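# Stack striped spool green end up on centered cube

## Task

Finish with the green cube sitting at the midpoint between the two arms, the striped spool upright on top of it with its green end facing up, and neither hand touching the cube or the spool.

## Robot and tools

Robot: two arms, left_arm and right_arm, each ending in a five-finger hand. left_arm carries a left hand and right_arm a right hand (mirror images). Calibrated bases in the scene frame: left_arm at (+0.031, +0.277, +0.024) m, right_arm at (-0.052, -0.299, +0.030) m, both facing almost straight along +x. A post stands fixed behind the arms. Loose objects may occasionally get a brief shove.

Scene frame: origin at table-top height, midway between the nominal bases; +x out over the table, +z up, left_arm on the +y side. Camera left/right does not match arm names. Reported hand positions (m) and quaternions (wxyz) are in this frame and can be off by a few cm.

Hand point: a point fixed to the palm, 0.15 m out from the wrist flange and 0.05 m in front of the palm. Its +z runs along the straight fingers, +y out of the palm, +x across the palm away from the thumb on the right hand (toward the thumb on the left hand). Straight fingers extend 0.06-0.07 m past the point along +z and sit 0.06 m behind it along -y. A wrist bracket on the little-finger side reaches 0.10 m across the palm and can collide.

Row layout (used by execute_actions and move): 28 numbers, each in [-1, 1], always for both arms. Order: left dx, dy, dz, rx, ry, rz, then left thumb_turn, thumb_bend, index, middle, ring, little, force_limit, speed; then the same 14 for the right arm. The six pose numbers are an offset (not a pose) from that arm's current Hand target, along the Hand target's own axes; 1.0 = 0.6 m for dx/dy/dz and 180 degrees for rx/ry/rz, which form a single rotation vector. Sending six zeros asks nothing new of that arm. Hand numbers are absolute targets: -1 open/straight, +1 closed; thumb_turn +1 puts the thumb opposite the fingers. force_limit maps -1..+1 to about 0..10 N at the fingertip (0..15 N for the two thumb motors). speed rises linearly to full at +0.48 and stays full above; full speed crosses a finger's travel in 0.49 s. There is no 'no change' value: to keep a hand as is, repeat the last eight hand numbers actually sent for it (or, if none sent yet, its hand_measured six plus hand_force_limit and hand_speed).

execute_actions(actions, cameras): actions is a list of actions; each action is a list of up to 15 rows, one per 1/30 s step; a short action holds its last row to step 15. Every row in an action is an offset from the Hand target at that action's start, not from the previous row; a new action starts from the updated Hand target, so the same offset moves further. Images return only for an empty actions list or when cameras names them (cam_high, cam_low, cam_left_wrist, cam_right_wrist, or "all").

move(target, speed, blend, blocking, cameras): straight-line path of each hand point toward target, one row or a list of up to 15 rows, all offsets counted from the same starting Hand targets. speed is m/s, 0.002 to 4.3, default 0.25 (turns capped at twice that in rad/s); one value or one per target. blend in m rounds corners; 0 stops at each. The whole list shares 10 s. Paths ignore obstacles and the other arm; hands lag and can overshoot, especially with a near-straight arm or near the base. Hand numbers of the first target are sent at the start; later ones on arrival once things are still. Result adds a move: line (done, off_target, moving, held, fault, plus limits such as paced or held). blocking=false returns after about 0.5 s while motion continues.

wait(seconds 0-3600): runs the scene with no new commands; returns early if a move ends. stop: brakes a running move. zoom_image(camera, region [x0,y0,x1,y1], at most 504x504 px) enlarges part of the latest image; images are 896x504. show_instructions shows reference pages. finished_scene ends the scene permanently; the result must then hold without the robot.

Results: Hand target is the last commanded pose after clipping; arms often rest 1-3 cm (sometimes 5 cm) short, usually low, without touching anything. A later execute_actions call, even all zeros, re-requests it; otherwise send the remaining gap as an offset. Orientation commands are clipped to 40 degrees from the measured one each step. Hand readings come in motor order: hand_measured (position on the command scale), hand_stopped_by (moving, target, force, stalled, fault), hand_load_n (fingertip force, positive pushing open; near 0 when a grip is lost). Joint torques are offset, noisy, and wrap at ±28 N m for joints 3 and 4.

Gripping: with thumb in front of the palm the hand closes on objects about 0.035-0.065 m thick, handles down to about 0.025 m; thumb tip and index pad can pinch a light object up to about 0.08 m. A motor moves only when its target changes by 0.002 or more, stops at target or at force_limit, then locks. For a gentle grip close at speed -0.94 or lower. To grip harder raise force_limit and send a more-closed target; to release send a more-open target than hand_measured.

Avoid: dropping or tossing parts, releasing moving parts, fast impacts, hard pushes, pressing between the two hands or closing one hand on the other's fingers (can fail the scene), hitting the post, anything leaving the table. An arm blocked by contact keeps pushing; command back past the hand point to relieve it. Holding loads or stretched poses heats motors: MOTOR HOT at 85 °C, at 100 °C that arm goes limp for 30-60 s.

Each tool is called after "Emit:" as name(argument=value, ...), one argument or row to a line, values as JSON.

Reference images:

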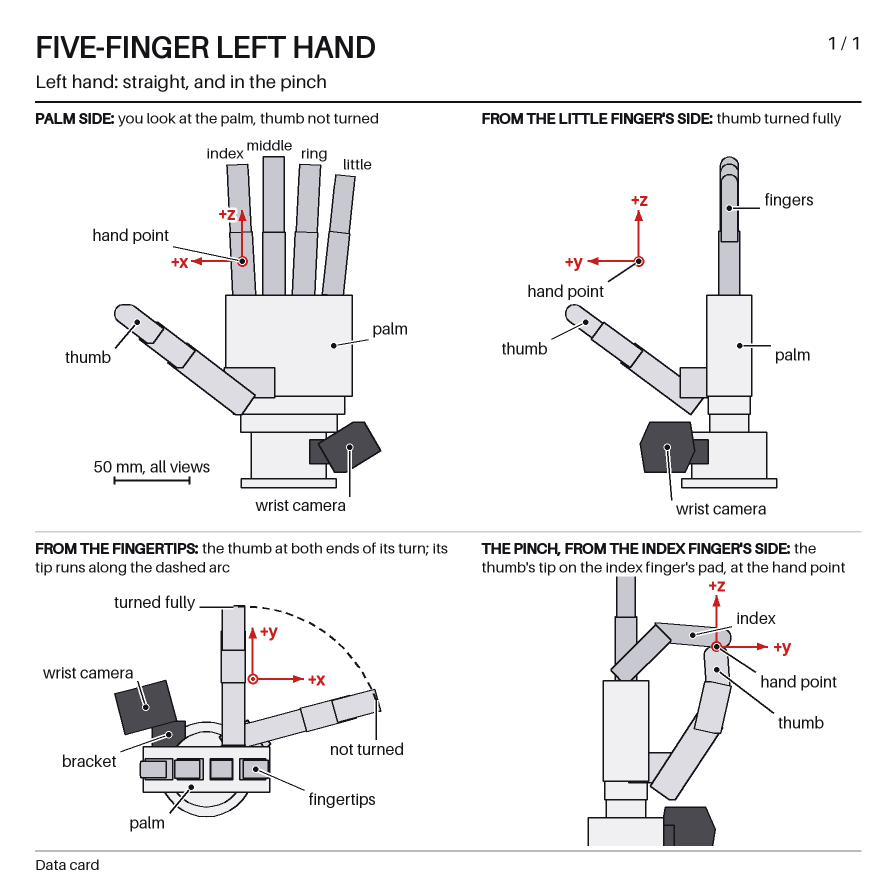

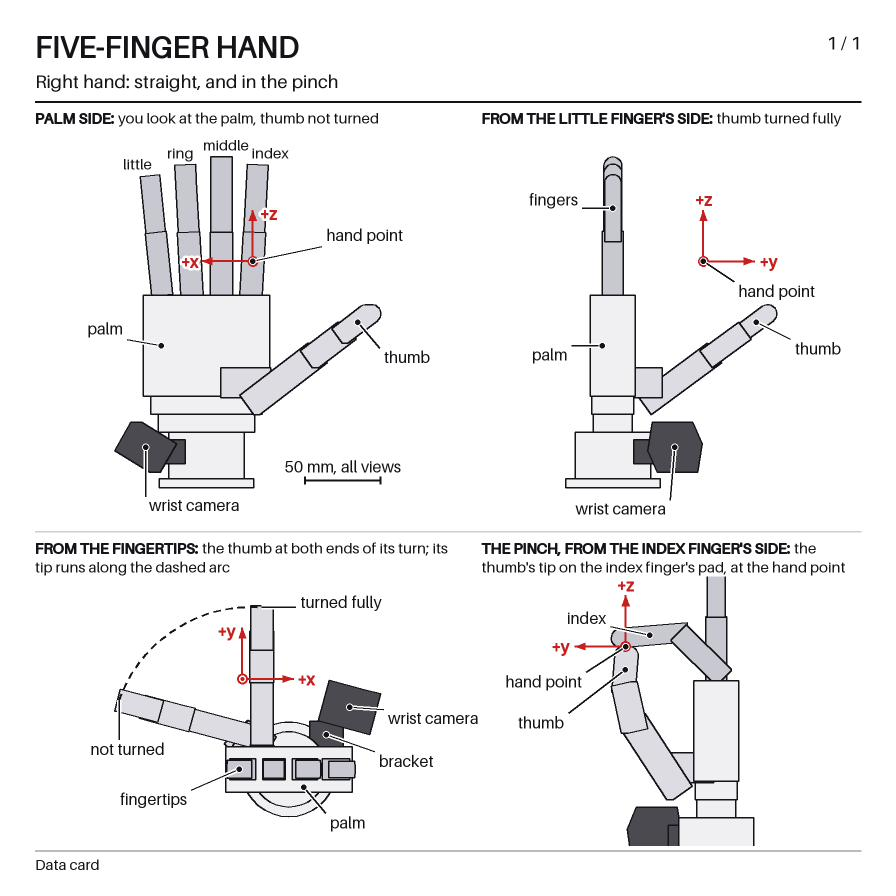

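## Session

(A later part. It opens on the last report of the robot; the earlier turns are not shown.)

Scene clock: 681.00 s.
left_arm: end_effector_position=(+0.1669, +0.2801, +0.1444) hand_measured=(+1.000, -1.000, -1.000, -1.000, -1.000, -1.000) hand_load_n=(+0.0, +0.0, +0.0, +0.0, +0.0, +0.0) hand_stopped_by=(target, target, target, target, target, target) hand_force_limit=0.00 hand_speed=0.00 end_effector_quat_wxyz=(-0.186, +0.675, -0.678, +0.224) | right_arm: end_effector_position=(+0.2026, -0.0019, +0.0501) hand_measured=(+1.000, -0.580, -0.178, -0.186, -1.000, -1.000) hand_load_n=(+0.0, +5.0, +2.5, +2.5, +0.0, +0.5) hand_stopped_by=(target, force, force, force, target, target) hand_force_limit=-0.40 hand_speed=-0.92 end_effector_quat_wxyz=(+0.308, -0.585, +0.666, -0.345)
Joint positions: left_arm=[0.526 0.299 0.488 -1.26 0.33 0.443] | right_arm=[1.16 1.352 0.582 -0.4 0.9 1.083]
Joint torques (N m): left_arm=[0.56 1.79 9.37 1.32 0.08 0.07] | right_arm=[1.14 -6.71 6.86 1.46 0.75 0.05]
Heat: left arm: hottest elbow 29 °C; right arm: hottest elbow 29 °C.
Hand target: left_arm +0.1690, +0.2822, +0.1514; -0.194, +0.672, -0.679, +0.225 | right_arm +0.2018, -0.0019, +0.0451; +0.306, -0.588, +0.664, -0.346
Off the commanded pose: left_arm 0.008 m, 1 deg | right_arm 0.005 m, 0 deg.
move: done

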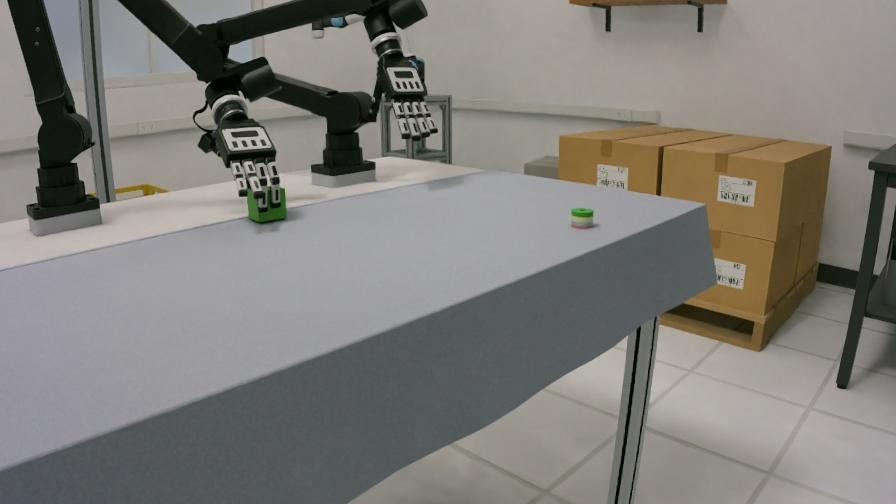

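Emit:
move(
  target=[0,0,0,0,0,0,1,-1,-1,-1,-1,-1,0,0, 0,0.0061,0.0043,0,0,0,1,0.1,0.1,0.1,-1,-1,-0.4,-0.92],
  speed=0.03,
  cameras=["cam_low","cam_right_wrist"],
)

Emit:
zoom_image(
  camera="cam_low",
  region=[180, 120, 340, 260],
)

Scene clock: 690.70 s.
left_arm: end_effector_position=(+0.1669, +0.2801, +0.1444) hand_measured=(+1.000, -1.000, -1.000, -1.000, -1.000, -1.000) hand_load_n=(+0.0, +0.0, +0.0, +0.0, -0.5, +0.0) hand_stopped_by=(target, target, target, target, target, target) hand_force_limit=0.00 hand_speed=0.00 end_effector_quat_wxyz=(-0.186, +0.675, -0.678, +0.224) | right_arm: end_effector_position=(+0.2037, +0.0004, +0.0489) hand_measured=(+1.000, -0.580, -0.178, -0.186, -1.000, -1.000) hand_load_n=(+0.0, +4.5, +3.0, +3.0, +0.0, +0.0) hand_stopped_by=(target, force, force, force, target, target) hand_force_limit=-0.40 hand_speed=-0.92 end_effector_quat_wxyz=(+0.311, -0.583, +0.667, -0.343)
Joint positions: left_arm=[0.526 0.299 0.488 -1.26 0.33 0.443] | right_arm=[1.16 1.359 0.581 -0.383 0.9 1.083]
Joint torques (N m): left_arm=[0.73 1.9 9.42 1.32 0.1 0.08] | right_arm=[1.08 -6.42 6.49 1.4 0.74 0.05]
Heat: left arm: hottest elbow 29 °C; right arm: hottest elbow 29 °C.
Hand target: left_arm +0.1690, +0.2822, +0.1514; -0.194, +0.672, -0.679, +0.225 | right_arm +0.2018, -0.0018, +0.0406; +0.306, -0.588, +0.664, -0.346
Off the commanded pose: left_arm 0.008 m, 1 deg | right_arm 0.009 m, 1 deg.
move: done

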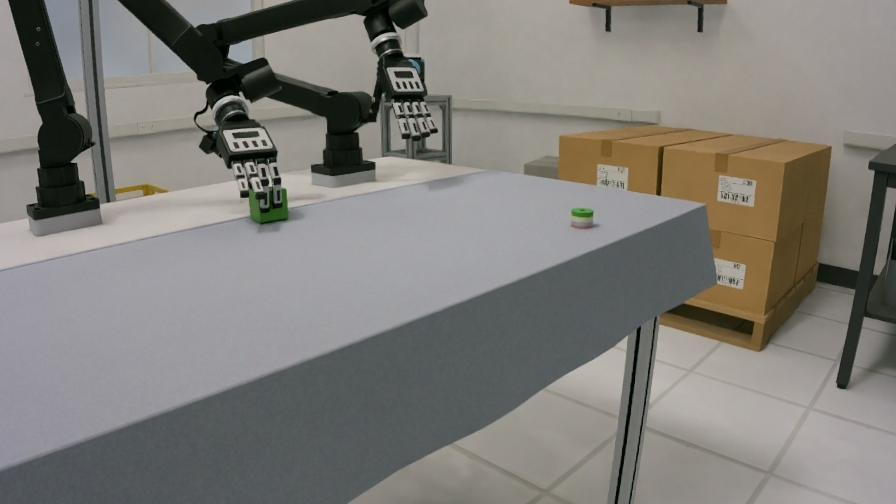

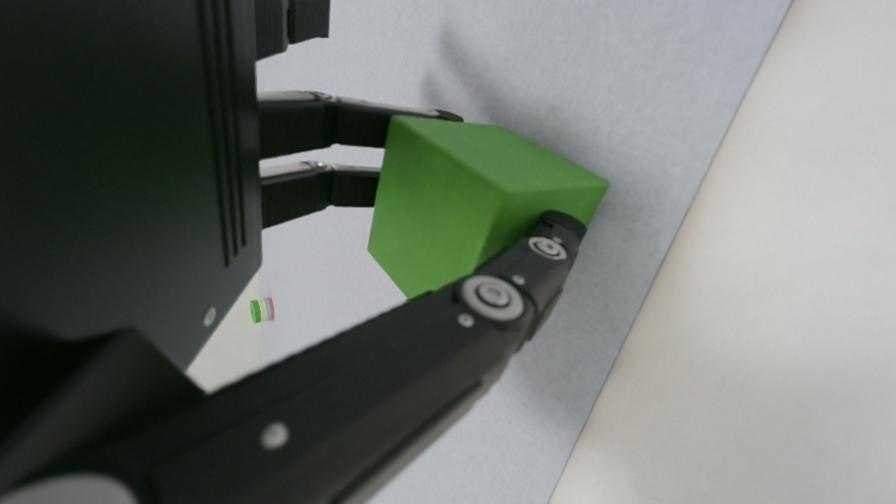

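Scaled by 3.150.

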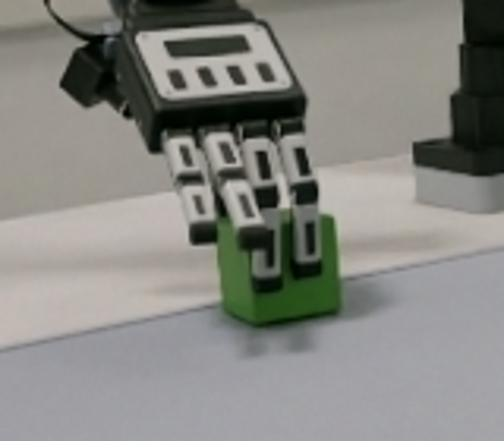

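Emit:
move(
  target=[0,0,0,0,0,0,1,-1,-1,-1,-1,-1,0,0, 0,-0.0068,-0.0048,0,0,0,1,-0.75,-0.35,-0.35,-1,-1,-0.4,-0.92],
  speed=0.03,
  cameras=["cam_low","cam_right_wrist"],
)

Scene clock: 703.23 s.
left_arm: end_effector_position=(+0.1669, +0.2801, +0.1444) hand_measured=(+1.000, -1.000, -1.000, -1.000, -1.000, -1.000) hand_load_n=(+0.0, +0.0, +0.0, +0.0, +0.0, +0.0) hand_stopped_by=(target, target, target, target, target, target) hand_force_limit=0.00 hand_speed=0.00 end_effector_quat_wxyz=(-0.186, +0.675, -0.678, +0.224) | right_arm: end_effector_position=(+0.2037, +0.0004, +0.0489) hand_measured=(+1.000, -0.750, -0.350, -0.350, -1.000, -1.000) hand_load_n=(+0.0, +0.0, +0.0, +0.0, +0.0, +0.0) hand_stopped_by=(target, target, target, target, target, target) hand_force_limit=-0.40 hand_speed=-0.92 end_effector_quat_wxyz=(+0.311, -0.583, +0.667, -0.343)
Joint positions: left_arm=[0.526 0.299 0.488 -1.26 0.33 0.443] | right_arm=[1.16 1.359 0.581 -0.383 0.9 1.083]
Joint torques (N m): left_arm=[0.79 1.79 9.47 1.28 0.09 0.09] | right_arm=[1.14 -7.3 6.98 0.79 0.74 0.04]
Heat: left arm: hottest elbow 29 °C; right arm: hottest elbow 29 °C.
Hand target: left_arm +0.1690, +0.2822, +0.1514; -0.194, +0.672, -0.679, +0.225 | right_arm +0.2018, -0.0019, +0.0456; +0.306, -0.588, +0.664, -0.346
Off the commanded pose: left_arm 0.008 m, 1 deg | right_arm 0.004 m, 1 deg.
move: done

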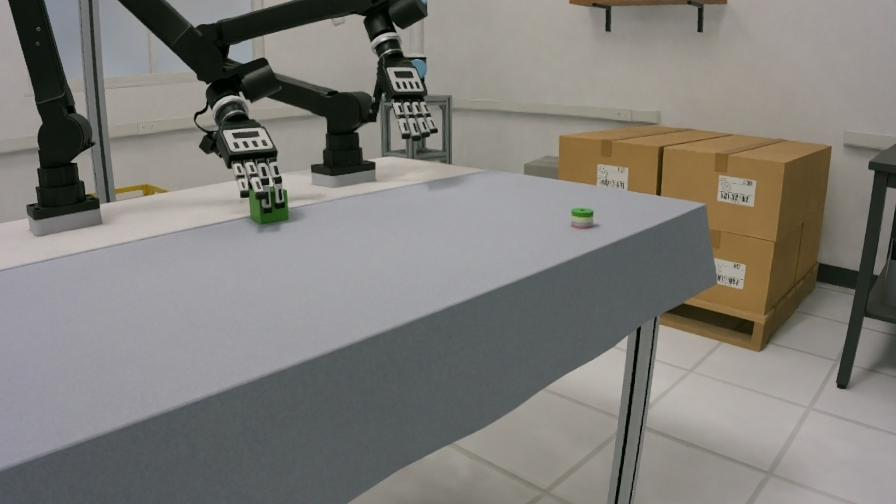

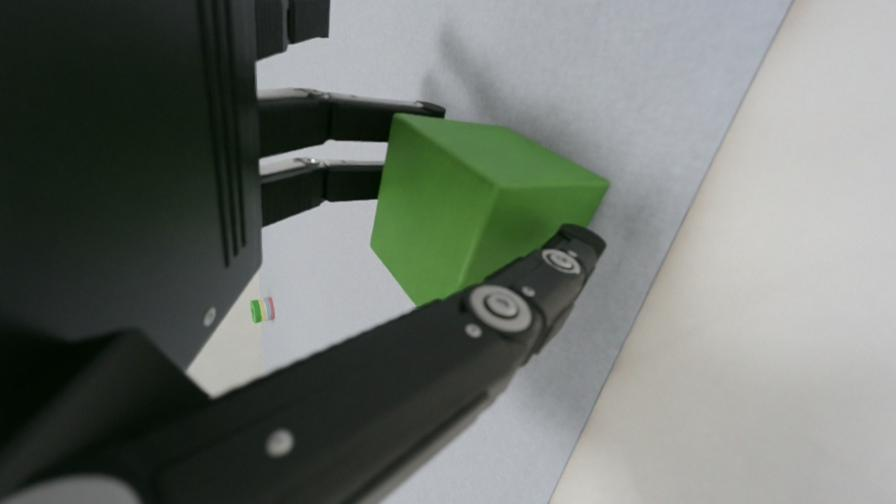

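Emit:
move(
  target=[
    [0,0,0,0,0,0,1,-1,-1,-1,-1,-1,0,0, 0,0,0,0,0,0,1,-1,-1,-1,-1,-1,-0.4,-0.6],
    [0,0,0,0,0,0,1,-1,-1,-1,-1,-1,0,0, -0.0013,-0.1634,-0.1151,0,0,0,1,-1,-1,-1,-1,-1,-0.4,-0.6],
    [-0.0062,-0.601,0.3952,0.114,-0.0141,0.0038,1,-1,-1,-1,-1,-1,0,0, 0.4155,-0.2187,-0.1292,0,0,0,1,-1,-1,-1,-1,-1,-0.4,-0.6],
  ],
  speed=[0.1,0.12,0.2],
  cameras=["all"],
)

Scene clock: 772.53 s.
left_arm: end_effector_position=(+0.5776, +0.2824, +0.1439) hand_measured=(+1.000, -1.000, -1.000, -1.000, -1.000, -1.000) hand_load_n=(+0.0, -0.5, +0.0, +0.0, +0.0, +0.0) hand_stopped_by=(target, target, target, target, target, target) hand_force_limit=0.00 hand_speed=0.00 end_effector_quat_wxyz=(-0.316, +0.633, -0.635, +0.311) | right_arm: end_effector_position=(+0.1854, -0.2463, +0.2020) hand_measured=(+1.000, -1.000, -1.000, -1.000, -1.000, -1.000) hand_load_n=(+0.0, +0.0, +0.0, +0.0, +0.0, +0.0) hand_stopped_by=(target, target, target, target, target, target) hand_force_limit=-0.40 hand_speed=-0.60 end_effector_quat_wxyz=(+0.311, -0.588, +0.663, -0.343)
Joint positions: left_arm=[0.084 1.431 0.928 -0.151 0.059 0.055] | right_arm=[0.33 0.303 0.485 -0.834 0.348 0.265]
Joint torques (N m): left_arm=[-0.15 -10.29 11.1 2.33 -0.09 -0.1] | right_arm=[-0.03 0.56 9.88 1.61 0.11 -0.02]
Heat: left arm: hottest elbow 29 °C; right arm: hottest elbow 28 °C.
Hand target: left_arm +0.6005, +0.2766, +0.1603; -0.327, +0.627, -0.627, +0.326 | right_arm +0.1833, -0.2506, +0.1977; +0.306, -0.588, +0.664, -0.346
Off the commanded pose: left_arm 0.029 m, 2 deg | right_arm 0.007 m, 1 deg.
move: off_target (left_arm)

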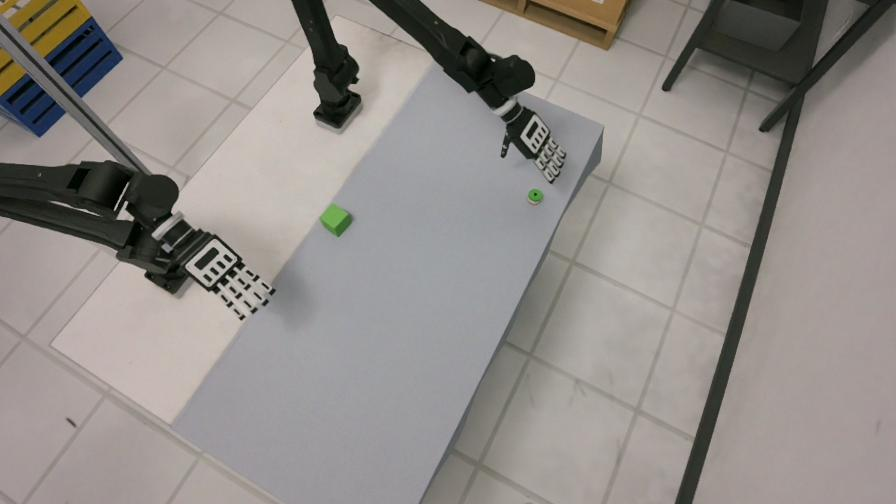

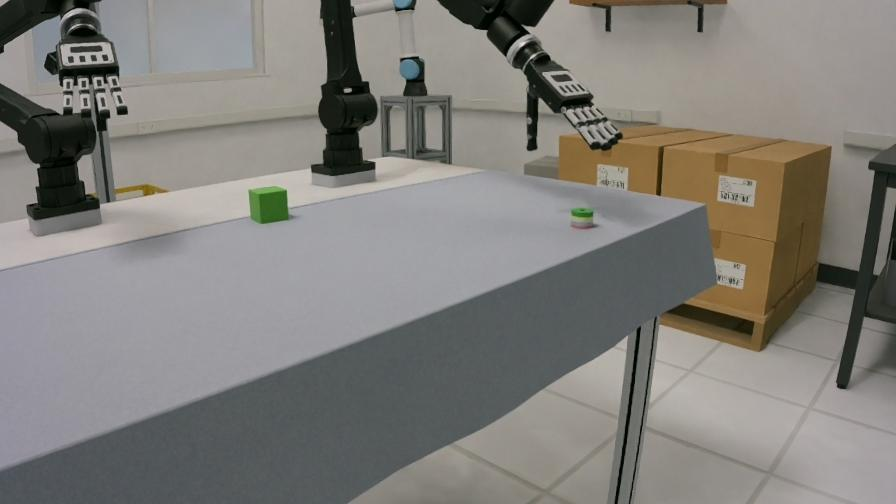

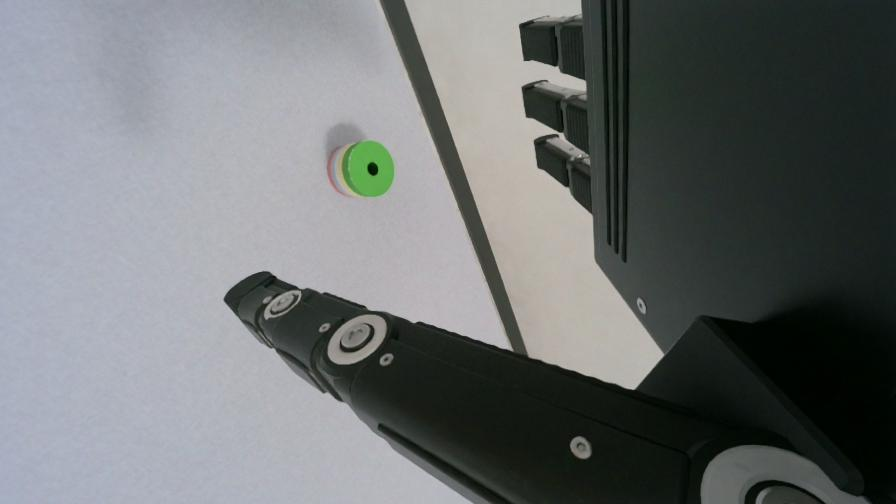

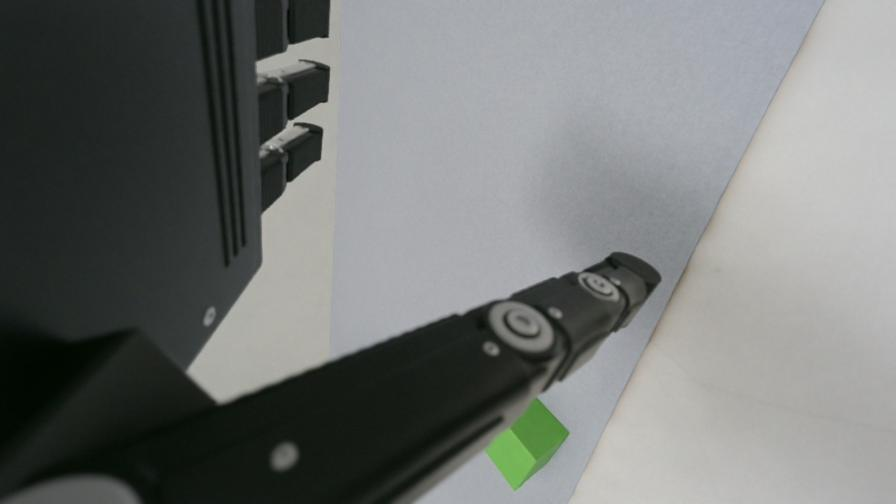

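Emit:
zoom_image(
  camera="cam_high",
  region=[286, 170, 386, 270],
)

Emit:
zoom_image(
  camera="cam_high",
  region=[490, 100, 610, 220],
)

Emit:
zoom_image(
  camera="cam_low",
  region=[480, 60, 680, 260],
)

Scaled by 5.040.

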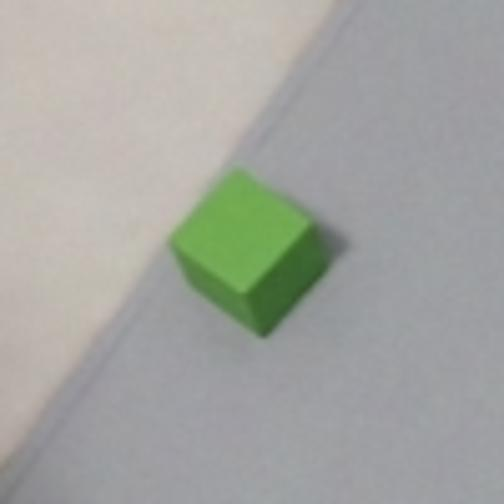

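Scaled by 4.200.

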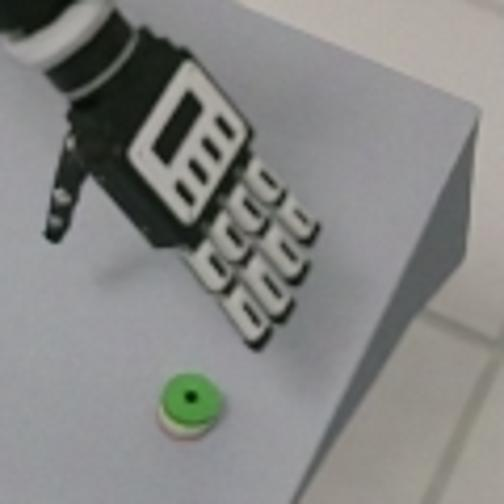

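Scaled by 2.520.

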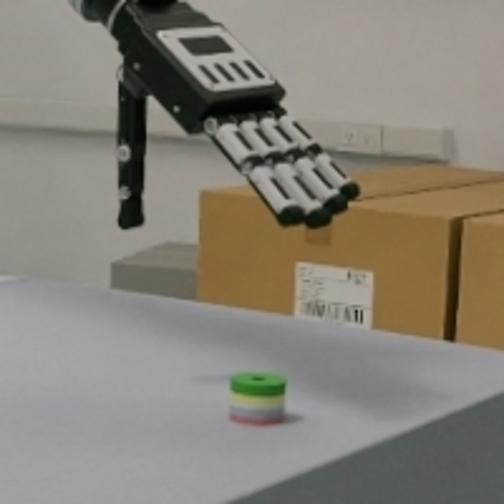

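Emit:
move(
  target=[0.0177,-0.0233,0.0985,0,0,0,1,-0.8,-0.4,-0.4,-1,-1,-0.6,-0.6,0,0,0,0,0,0,1,-1,-1,-1,-1,-1,-0.4,-0.6],
  speed=0.1,
  cameras=["cam_high","cam_low","cam_left_wrist"],
)

Emit:
zoom_image(
  camera="cam_high",
  region=[490, 100, 610, 220],
)

Emit:
zoom_image(
  camera="cam_low",
  region=[480, 60, 680, 260],
)

Scene clock: 847.47 s.
left_arm: end_effector_position=(+0.6343, +0.2729, +0.1243) hand_measured=(+1.000, -0.800, -0.400, -0.400, -1.000, -1.000) hand_load_n=(+0.0, +0.0, +0.0, +0.0, +0.0, +0.0) hand_stopped_by=(target, target, target, target, target, target) hand_force_limit=-0.60 hand_speed=-0.60 end_effector_quat_wxyz=(-0.317, +0.632, -0.635, +0.311) | right_arm: end_effector_position=(+0.1854, -0.2463, +0.2020) hand_measured=(+1.000, -1.000, -1.000, -1.000, -1.000, -1.000) hand_load_n=(+0.0, +0.0, +0.0, +0.0, -0.5, +0.0) hand_stopped_by=(target, target, target, target, target, target) hand_force_limit=-0.40 hand_speed=-0.60 end_effector_quat_wxyz=(+0.311, -0.588, +0.663, -0.343)
Joint positions: left_arm=[0.054 1.595 1.054 -0.11 0.035 0.039] | right_arm=[0.33 0.303 0.485 -0.834 0.348 0.265]
Joint torques (N m): left_arm=[-0.03 -12.63 10.8 2.32 -0.1 -0.11] | right_arm=[-0.09 0.62 9.88 1.59 0.11 -0.02]
Heat: left arm: hottest elbow 35 °C; right arm: hottest elbow 32 °C.
Hand target: left_arm +0.6568, +0.2660, +0.1377; -0.327, +0.627, -0.627, +0.326 | right_arm +0.1833, -0.2507, +0.1977; +0.306, -0.588, +0.664, -0.346
Off the commanded pose: left_arm 0.027 m, 2 deg | right_arm 0.006 m, 1 deg.
move: off_target (left_arm)

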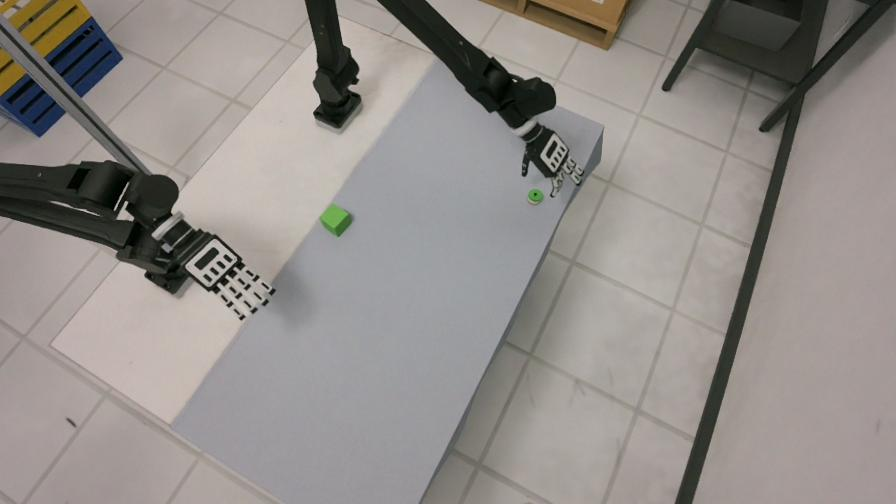

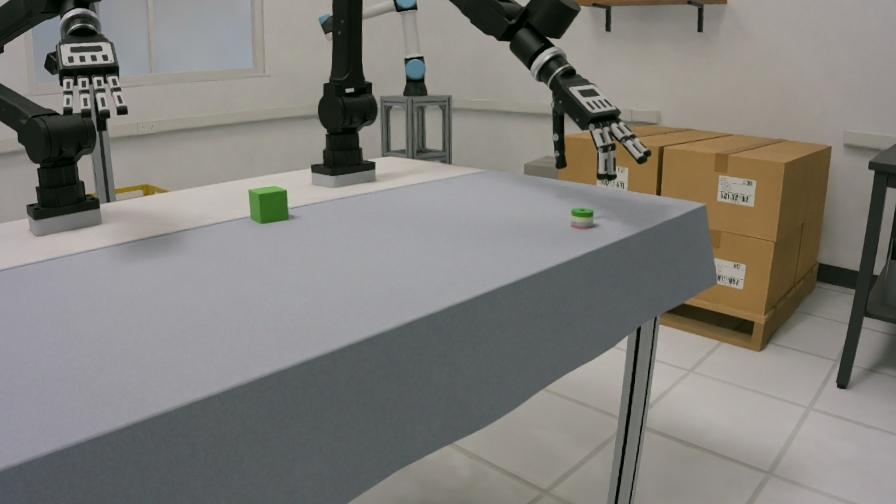

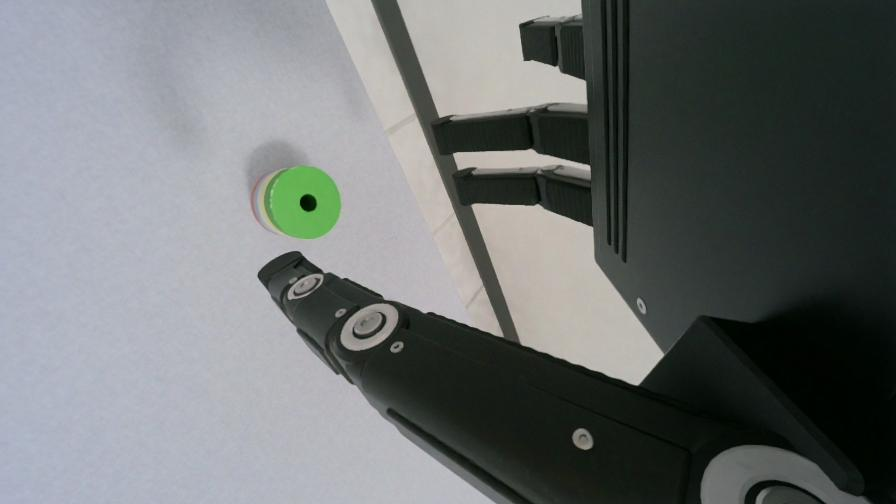

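Scaled by 4.200.

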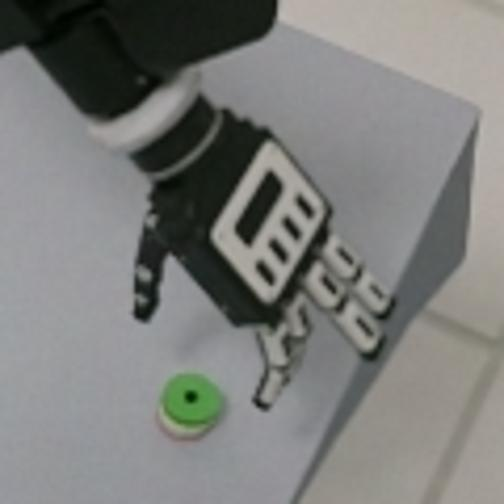

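Scaled by 2.520.

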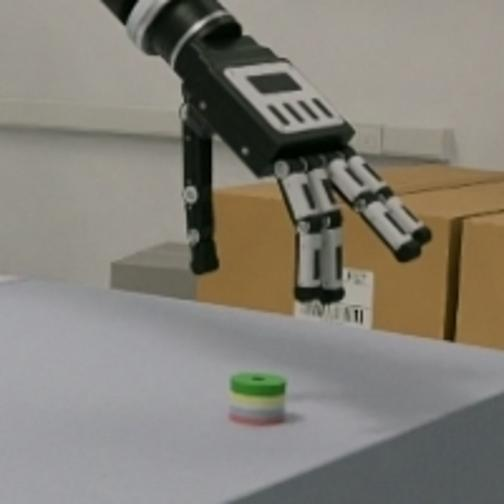

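Emit:
move(
  target=[0.005,0.069,0.0583,0,0,0,1,-0.8,-0.4,-0.4,-1,-1,-0.6,-0.6,0,0,0,0,0,0,1,-1,-1,-1,-1,-1,-0.4,-0.6],
  speed=0.08,
  cameras=["cam_high","cam_low","cam_left_wrist"],
)

Emit:
zoom_image(
  camera="cam_high",
  region=[490, 120, 610, 240],
)

Emit:
zoom_image(
  camera="cam_low",
  region=[500, 120, 660, 280],
)

Scene clock: 884.67 s.
left_arm: end_effector_position=(+0.6587, +0.2717, +0.0923) hand_measured=(+1.000, -0.800, -0.400, -0.400, -1.000, -1.000) hand_load_n=(+0.0, +0.0, +0.0, +0.0, +0.0, +0.0) hand_stopped_by=(target, target, target, target, target, target) hand_force_limit=-0.60 hand_speed=-0.60 end_effector_quat_wxyz=(-0.332, +0.625, -0.628, +0.324) | right_arm: end_effector_position=(+0.1854, -0.2463, +0.2020) hand_measured=(+1.000, -1.000, -1.000, -1.000, -1.000, -1.000) hand_load_n=(+0.0, +0.0, +0.0, +0.0, +0.0, +0.0) hand_stopped_by=(target, target, target, target, target, target) hand_force_limit=-0.40 hand_speed=-0.60 end_effector_quat_wxyz=(+0.311, -0.588, +0.663, -0.343)
Joint positions: left_arm=[0.049 1.691 1.054 0.029 0.03 0.035] | right_arm=[0.33 0.303 0.485 -0.834 0.348 0.265]
Joint torques (N m): left_arm=[-0.32 -13.63 7.35 2.41 -0.11 -0.09] | right_arm=[-0.09 0.56 9.89 1.59 0.11 -0.02]
Heat: left arm: hottest elbow 32 °C; right arm: hottest elbow 32 °C.
Hand target: left_arm +0.6617, +0.2631, +0.0837; -0.327, +0.627, -0.627, +0.326 | right_arm +0.1833, -0.2507, +0.1977; +0.306, -0.588, +0.664, -0.346
Off the commanded pose: left_arm 0.012 m, 1 deg | right_arm 0.006 m, 1 deg.
move: off_target (left_arm)

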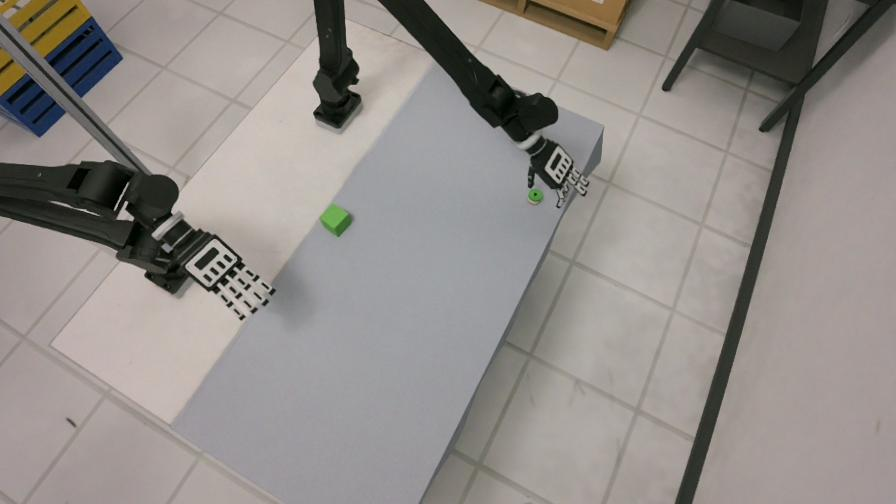

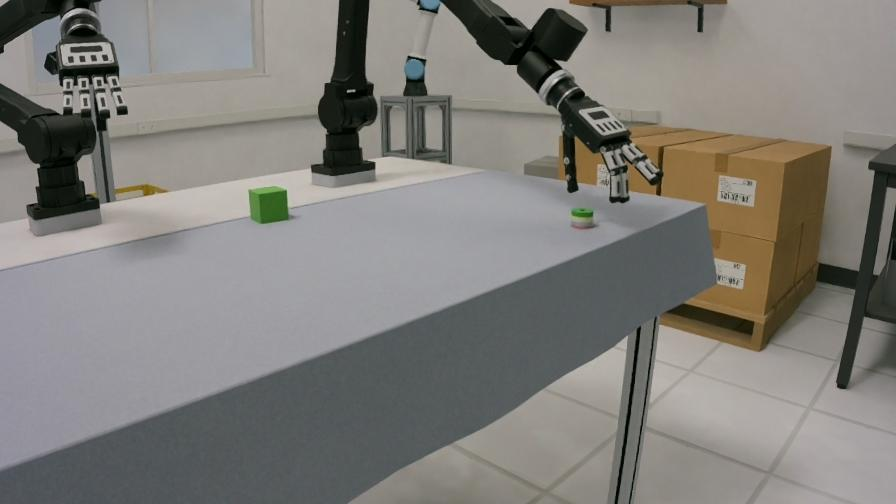

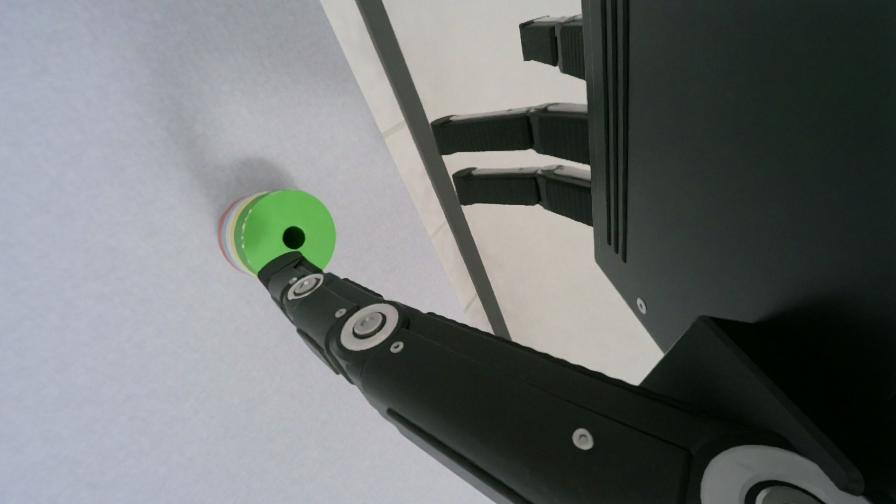

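Scaled by 4.200.

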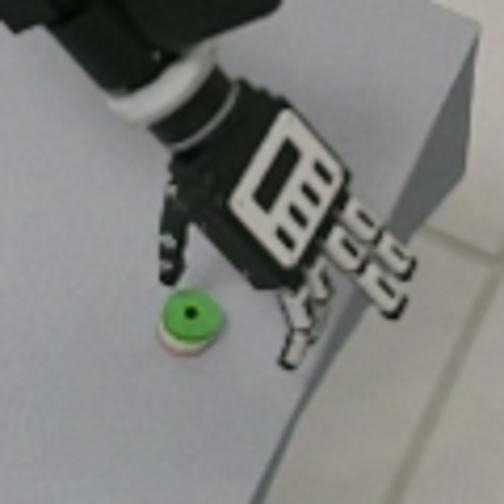

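Scaled by 3.150.

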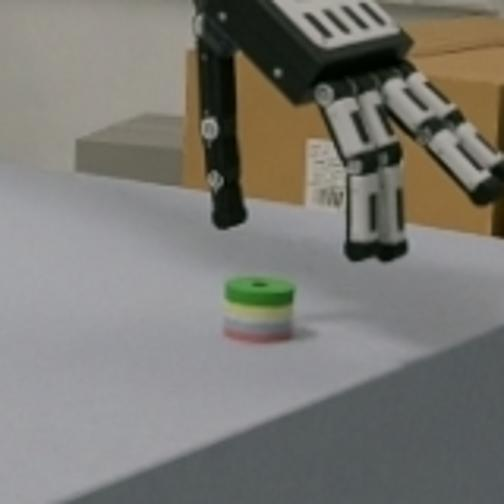

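Emit:
move(
  target=[0.0033,0.0191,-0.0273,0,0,0,1,-0.8,-0.4,-0.4,-1,-1,-0.6,-0.6,0,0,0,0,0,0,1,-1,-1,-1,-1,-1,-0.4,-0.6],
  speed=0.06,
  cameras=["cam_high","cam_low","cam_left_wrist"],
)

Emit:
zoom_image(
  camera="cam_high",
  region=[490, 120, 610, 240],
)

Emit:
zoom_image(
  camera="cam_low",
  region=[500, 120, 660, 280],
)

Scene clock: 893.50 s.
left_arm: end_effector_position=(+0.6451, +0.2699, +0.0860) hand_measured=(+1.000, -0.800, -0.400, -0.400, -1.000, -1.000) hand_load_n=(+0.0, +0.0, +0.0, +0.0, +0.0, +0.0) hand_stopped_by=(target, target, target, target, target, target) hand_force_limit=-0.60 hand_speed=-0.60 end_effector_quat_wxyz=(-0.330, +0.627, -0.629, +0.321) | right_arm: end_effector_position=(+0.1854, -0.2463, +0.2020) hand_measured=(+1.000, -1.000, -1.000, -1.000, -1.000, -1.000) hand_load_n=(+0.0, +0.0, +0.0, +0.0, +0.0, +0.0) hand_stopped_by=(target, target, target, target, target, target) hand_force_limit=-0.40 hand_speed=-0.60 end_effector_quat_wxyz=(+0.311, -0.588, +0.663, -0.343)
Joint positions: left_arm=[0.047 1.672 1.012 0.045 0.028 0.034] | right_arm=[0.33 0.303 0.485 -0.834 0.348 0.265]
Joint torques (N m): left_arm=[-0.38 -15.27 6.02 2.39 -0.13 -0.09] | right_arm=[-0.03 0.56 9.89 1.61 0.11 -0.02]
Heat: left arm: hottest elbow 31 °C; right arm: hottest elbow 32 °C.
Hand target: left_arm +0.6419, +0.2613, +0.0838; -0.327, +0.627, -0.627, +0.326 | right_arm +0.1833, -0.2507, +0.1977; +0.306, -0.588, +0.664, -0.346
Off the commanded pose: left_arm 0.010 m, 1 deg | right_arm 0.006 m, 1 deg.
move: done

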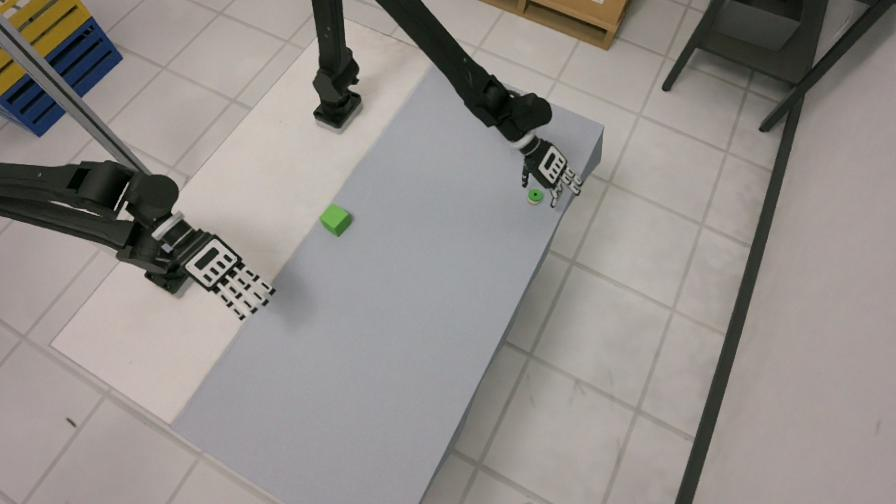

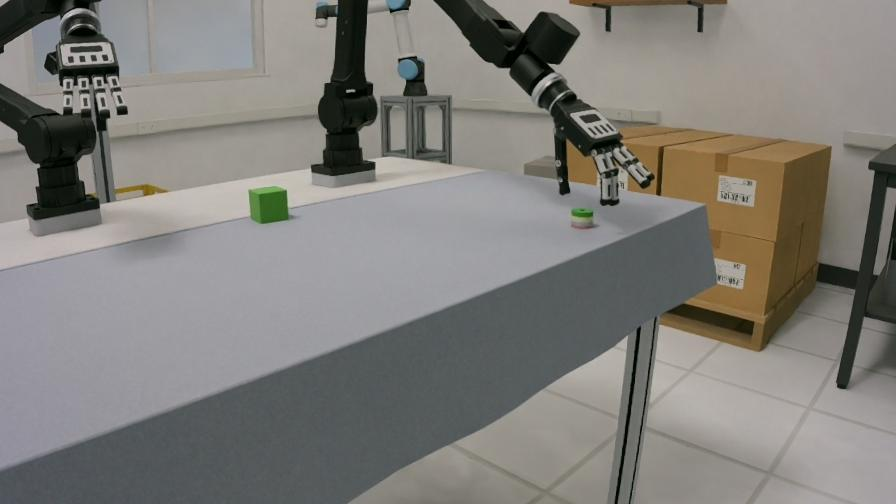

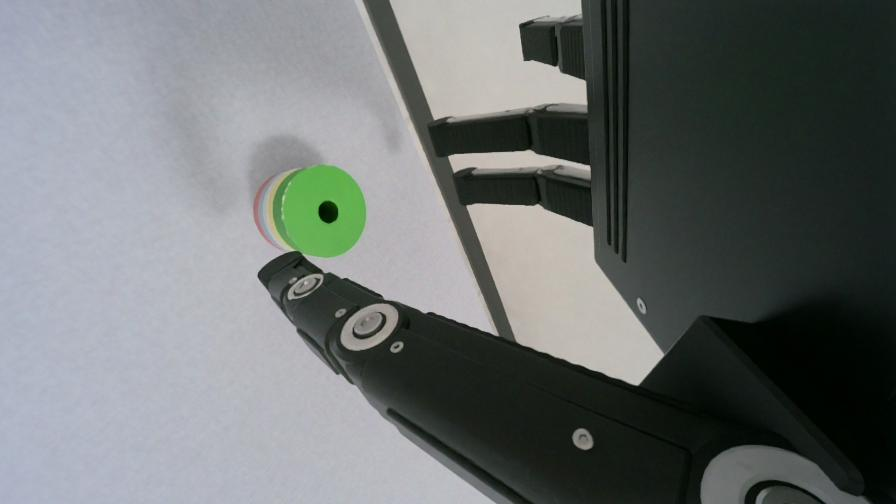

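Scaled by 4.200.

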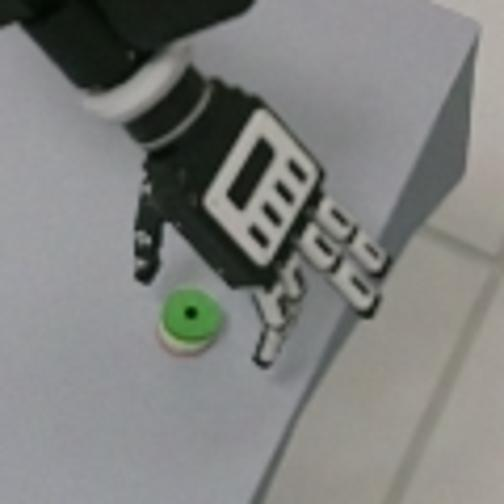

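Scaled by 3.150.

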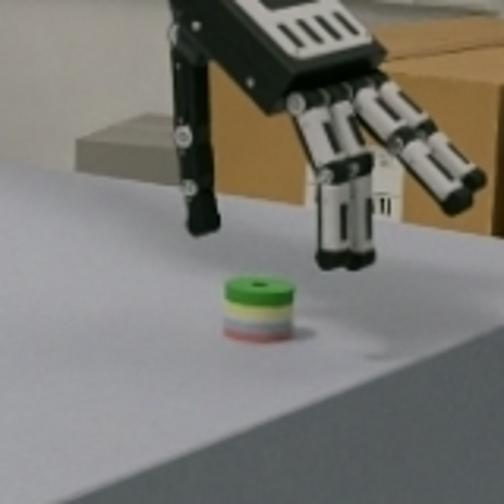

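Emit:
move(
  target=[-0.005,0.0282,0.0237,0,0,0,1,-0.8,-0.4,-0.4,-1,-1,-0.6,-0.6,0,0,0,0,0,0,1,-1,-1,-1,-1,-1,-0.4,-0.6],
  speed=0.05,
  cameras=["cam_high","cam_low","cam_left_wrist"],
)

Emit:
zoom_image(
  camera="cam_high",
  region=[490, 120, 610, 240],
)

Emit:
zoom_image(
  camera="cam_low",
  region=[500, 120, 660, 280],
)

Scene clock: 912.40 s.
left_arm: end_effector_position=(+0.6485, +0.2701, +0.0780) hand_measured=(+1.000, -0.800, -0.400, -0.400, -1.000, -1.000) hand_load_n=(+0.0, +0.0, +0.0, +0.0, +0.0, +0.0) hand_stopped_by=(target, target, target, target, target, target) hand_force_limit=-0.60 hand_speed=-0.60 end_effector_quat_wxyz=(-0.337, +0.623, -0.625, +0.328) | right_arm: end_effector_position=(+0.1854, -0.2463, +0.2020) hand_measured=(+1.000, -1.000, -1.000, -1.000, -1.000, -1.000) hand_load_n=(+0.0, +0.0, +0.0, +0.0, +0.0, +0.0) hand_stopped_by=(target, target, target, target, target, target) hand_force_limit=-0.40 hand_speed=-0.60 end_effector_quat_wxyz=(+0.311, -0.588, +0.663, -0.343)
Joint positions: left_arm=[0.047 1.691 0.997 0.103 0.028 0.034] | right_arm=[0.33 0.303 0.485 -0.834 0.348 0.265]
Joint torques (N m): left_arm=[-0.03 -13.39 5.97 2.36 0.04 -0.07] | right_arm=[-0.03 0.62 9.88 1.59 0.11 -0.02]
Heat: left arm: hottest elbow 31 °C; right arm: hottest elbow 32 °C.
Hand target: left_arm +0.6439, +0.2643, +0.0619; -0.327, +0.627, -0.627, +0.326 | right_arm +0.1833, -0.2507, +0.1977; +0.306, -0.588, +0.664, -0.346
Off the commanded pose: left_arm 0.018 m, 1 deg | right_arm 0.006 m, 1 deg.
move: off_target (left_arm)

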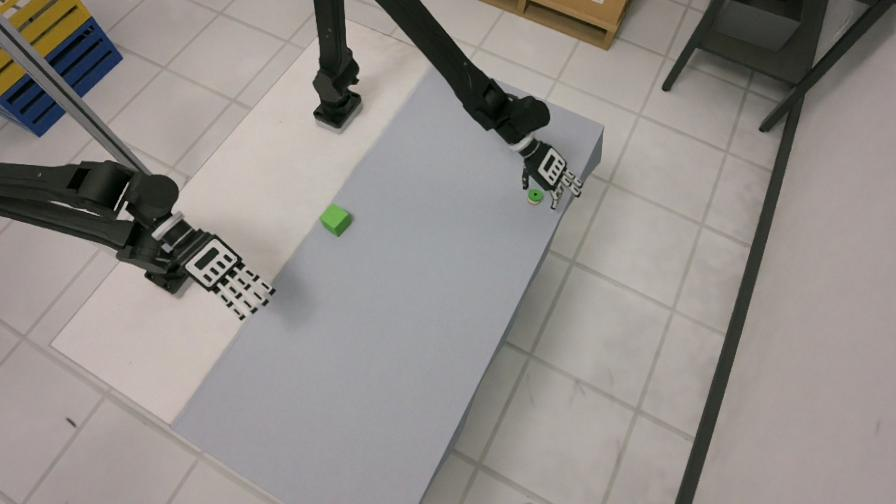

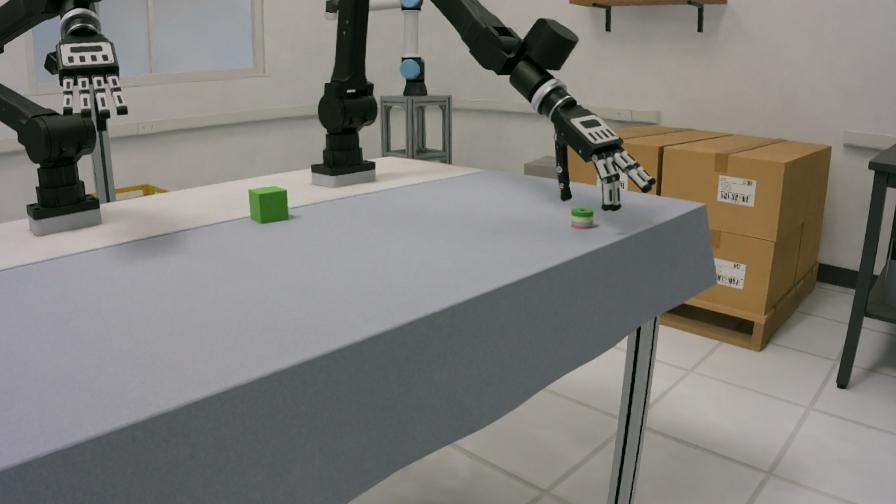

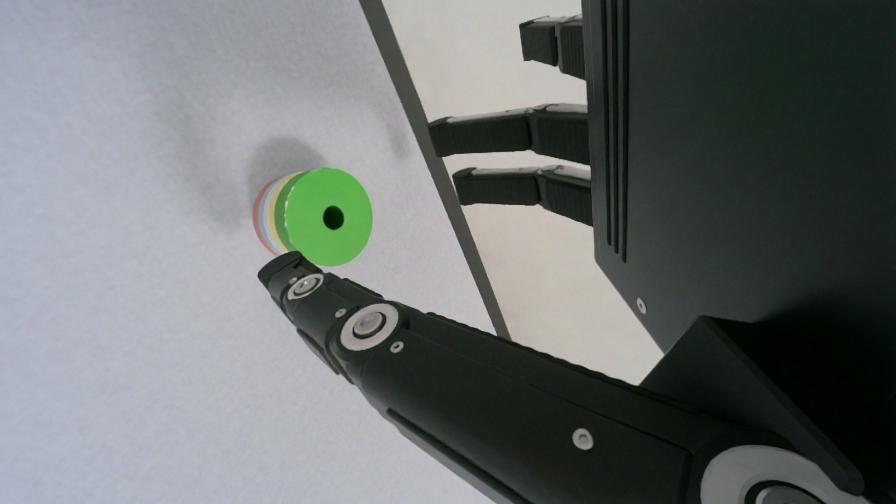

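Scaled by 4.200.

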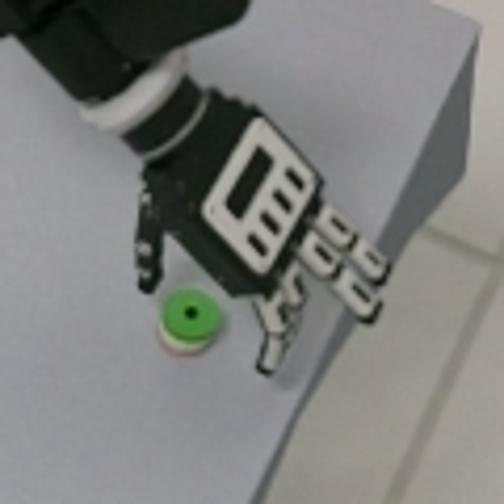

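Scaled by 3.150.

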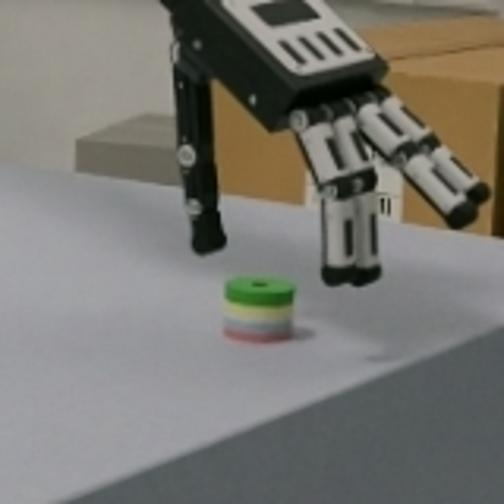

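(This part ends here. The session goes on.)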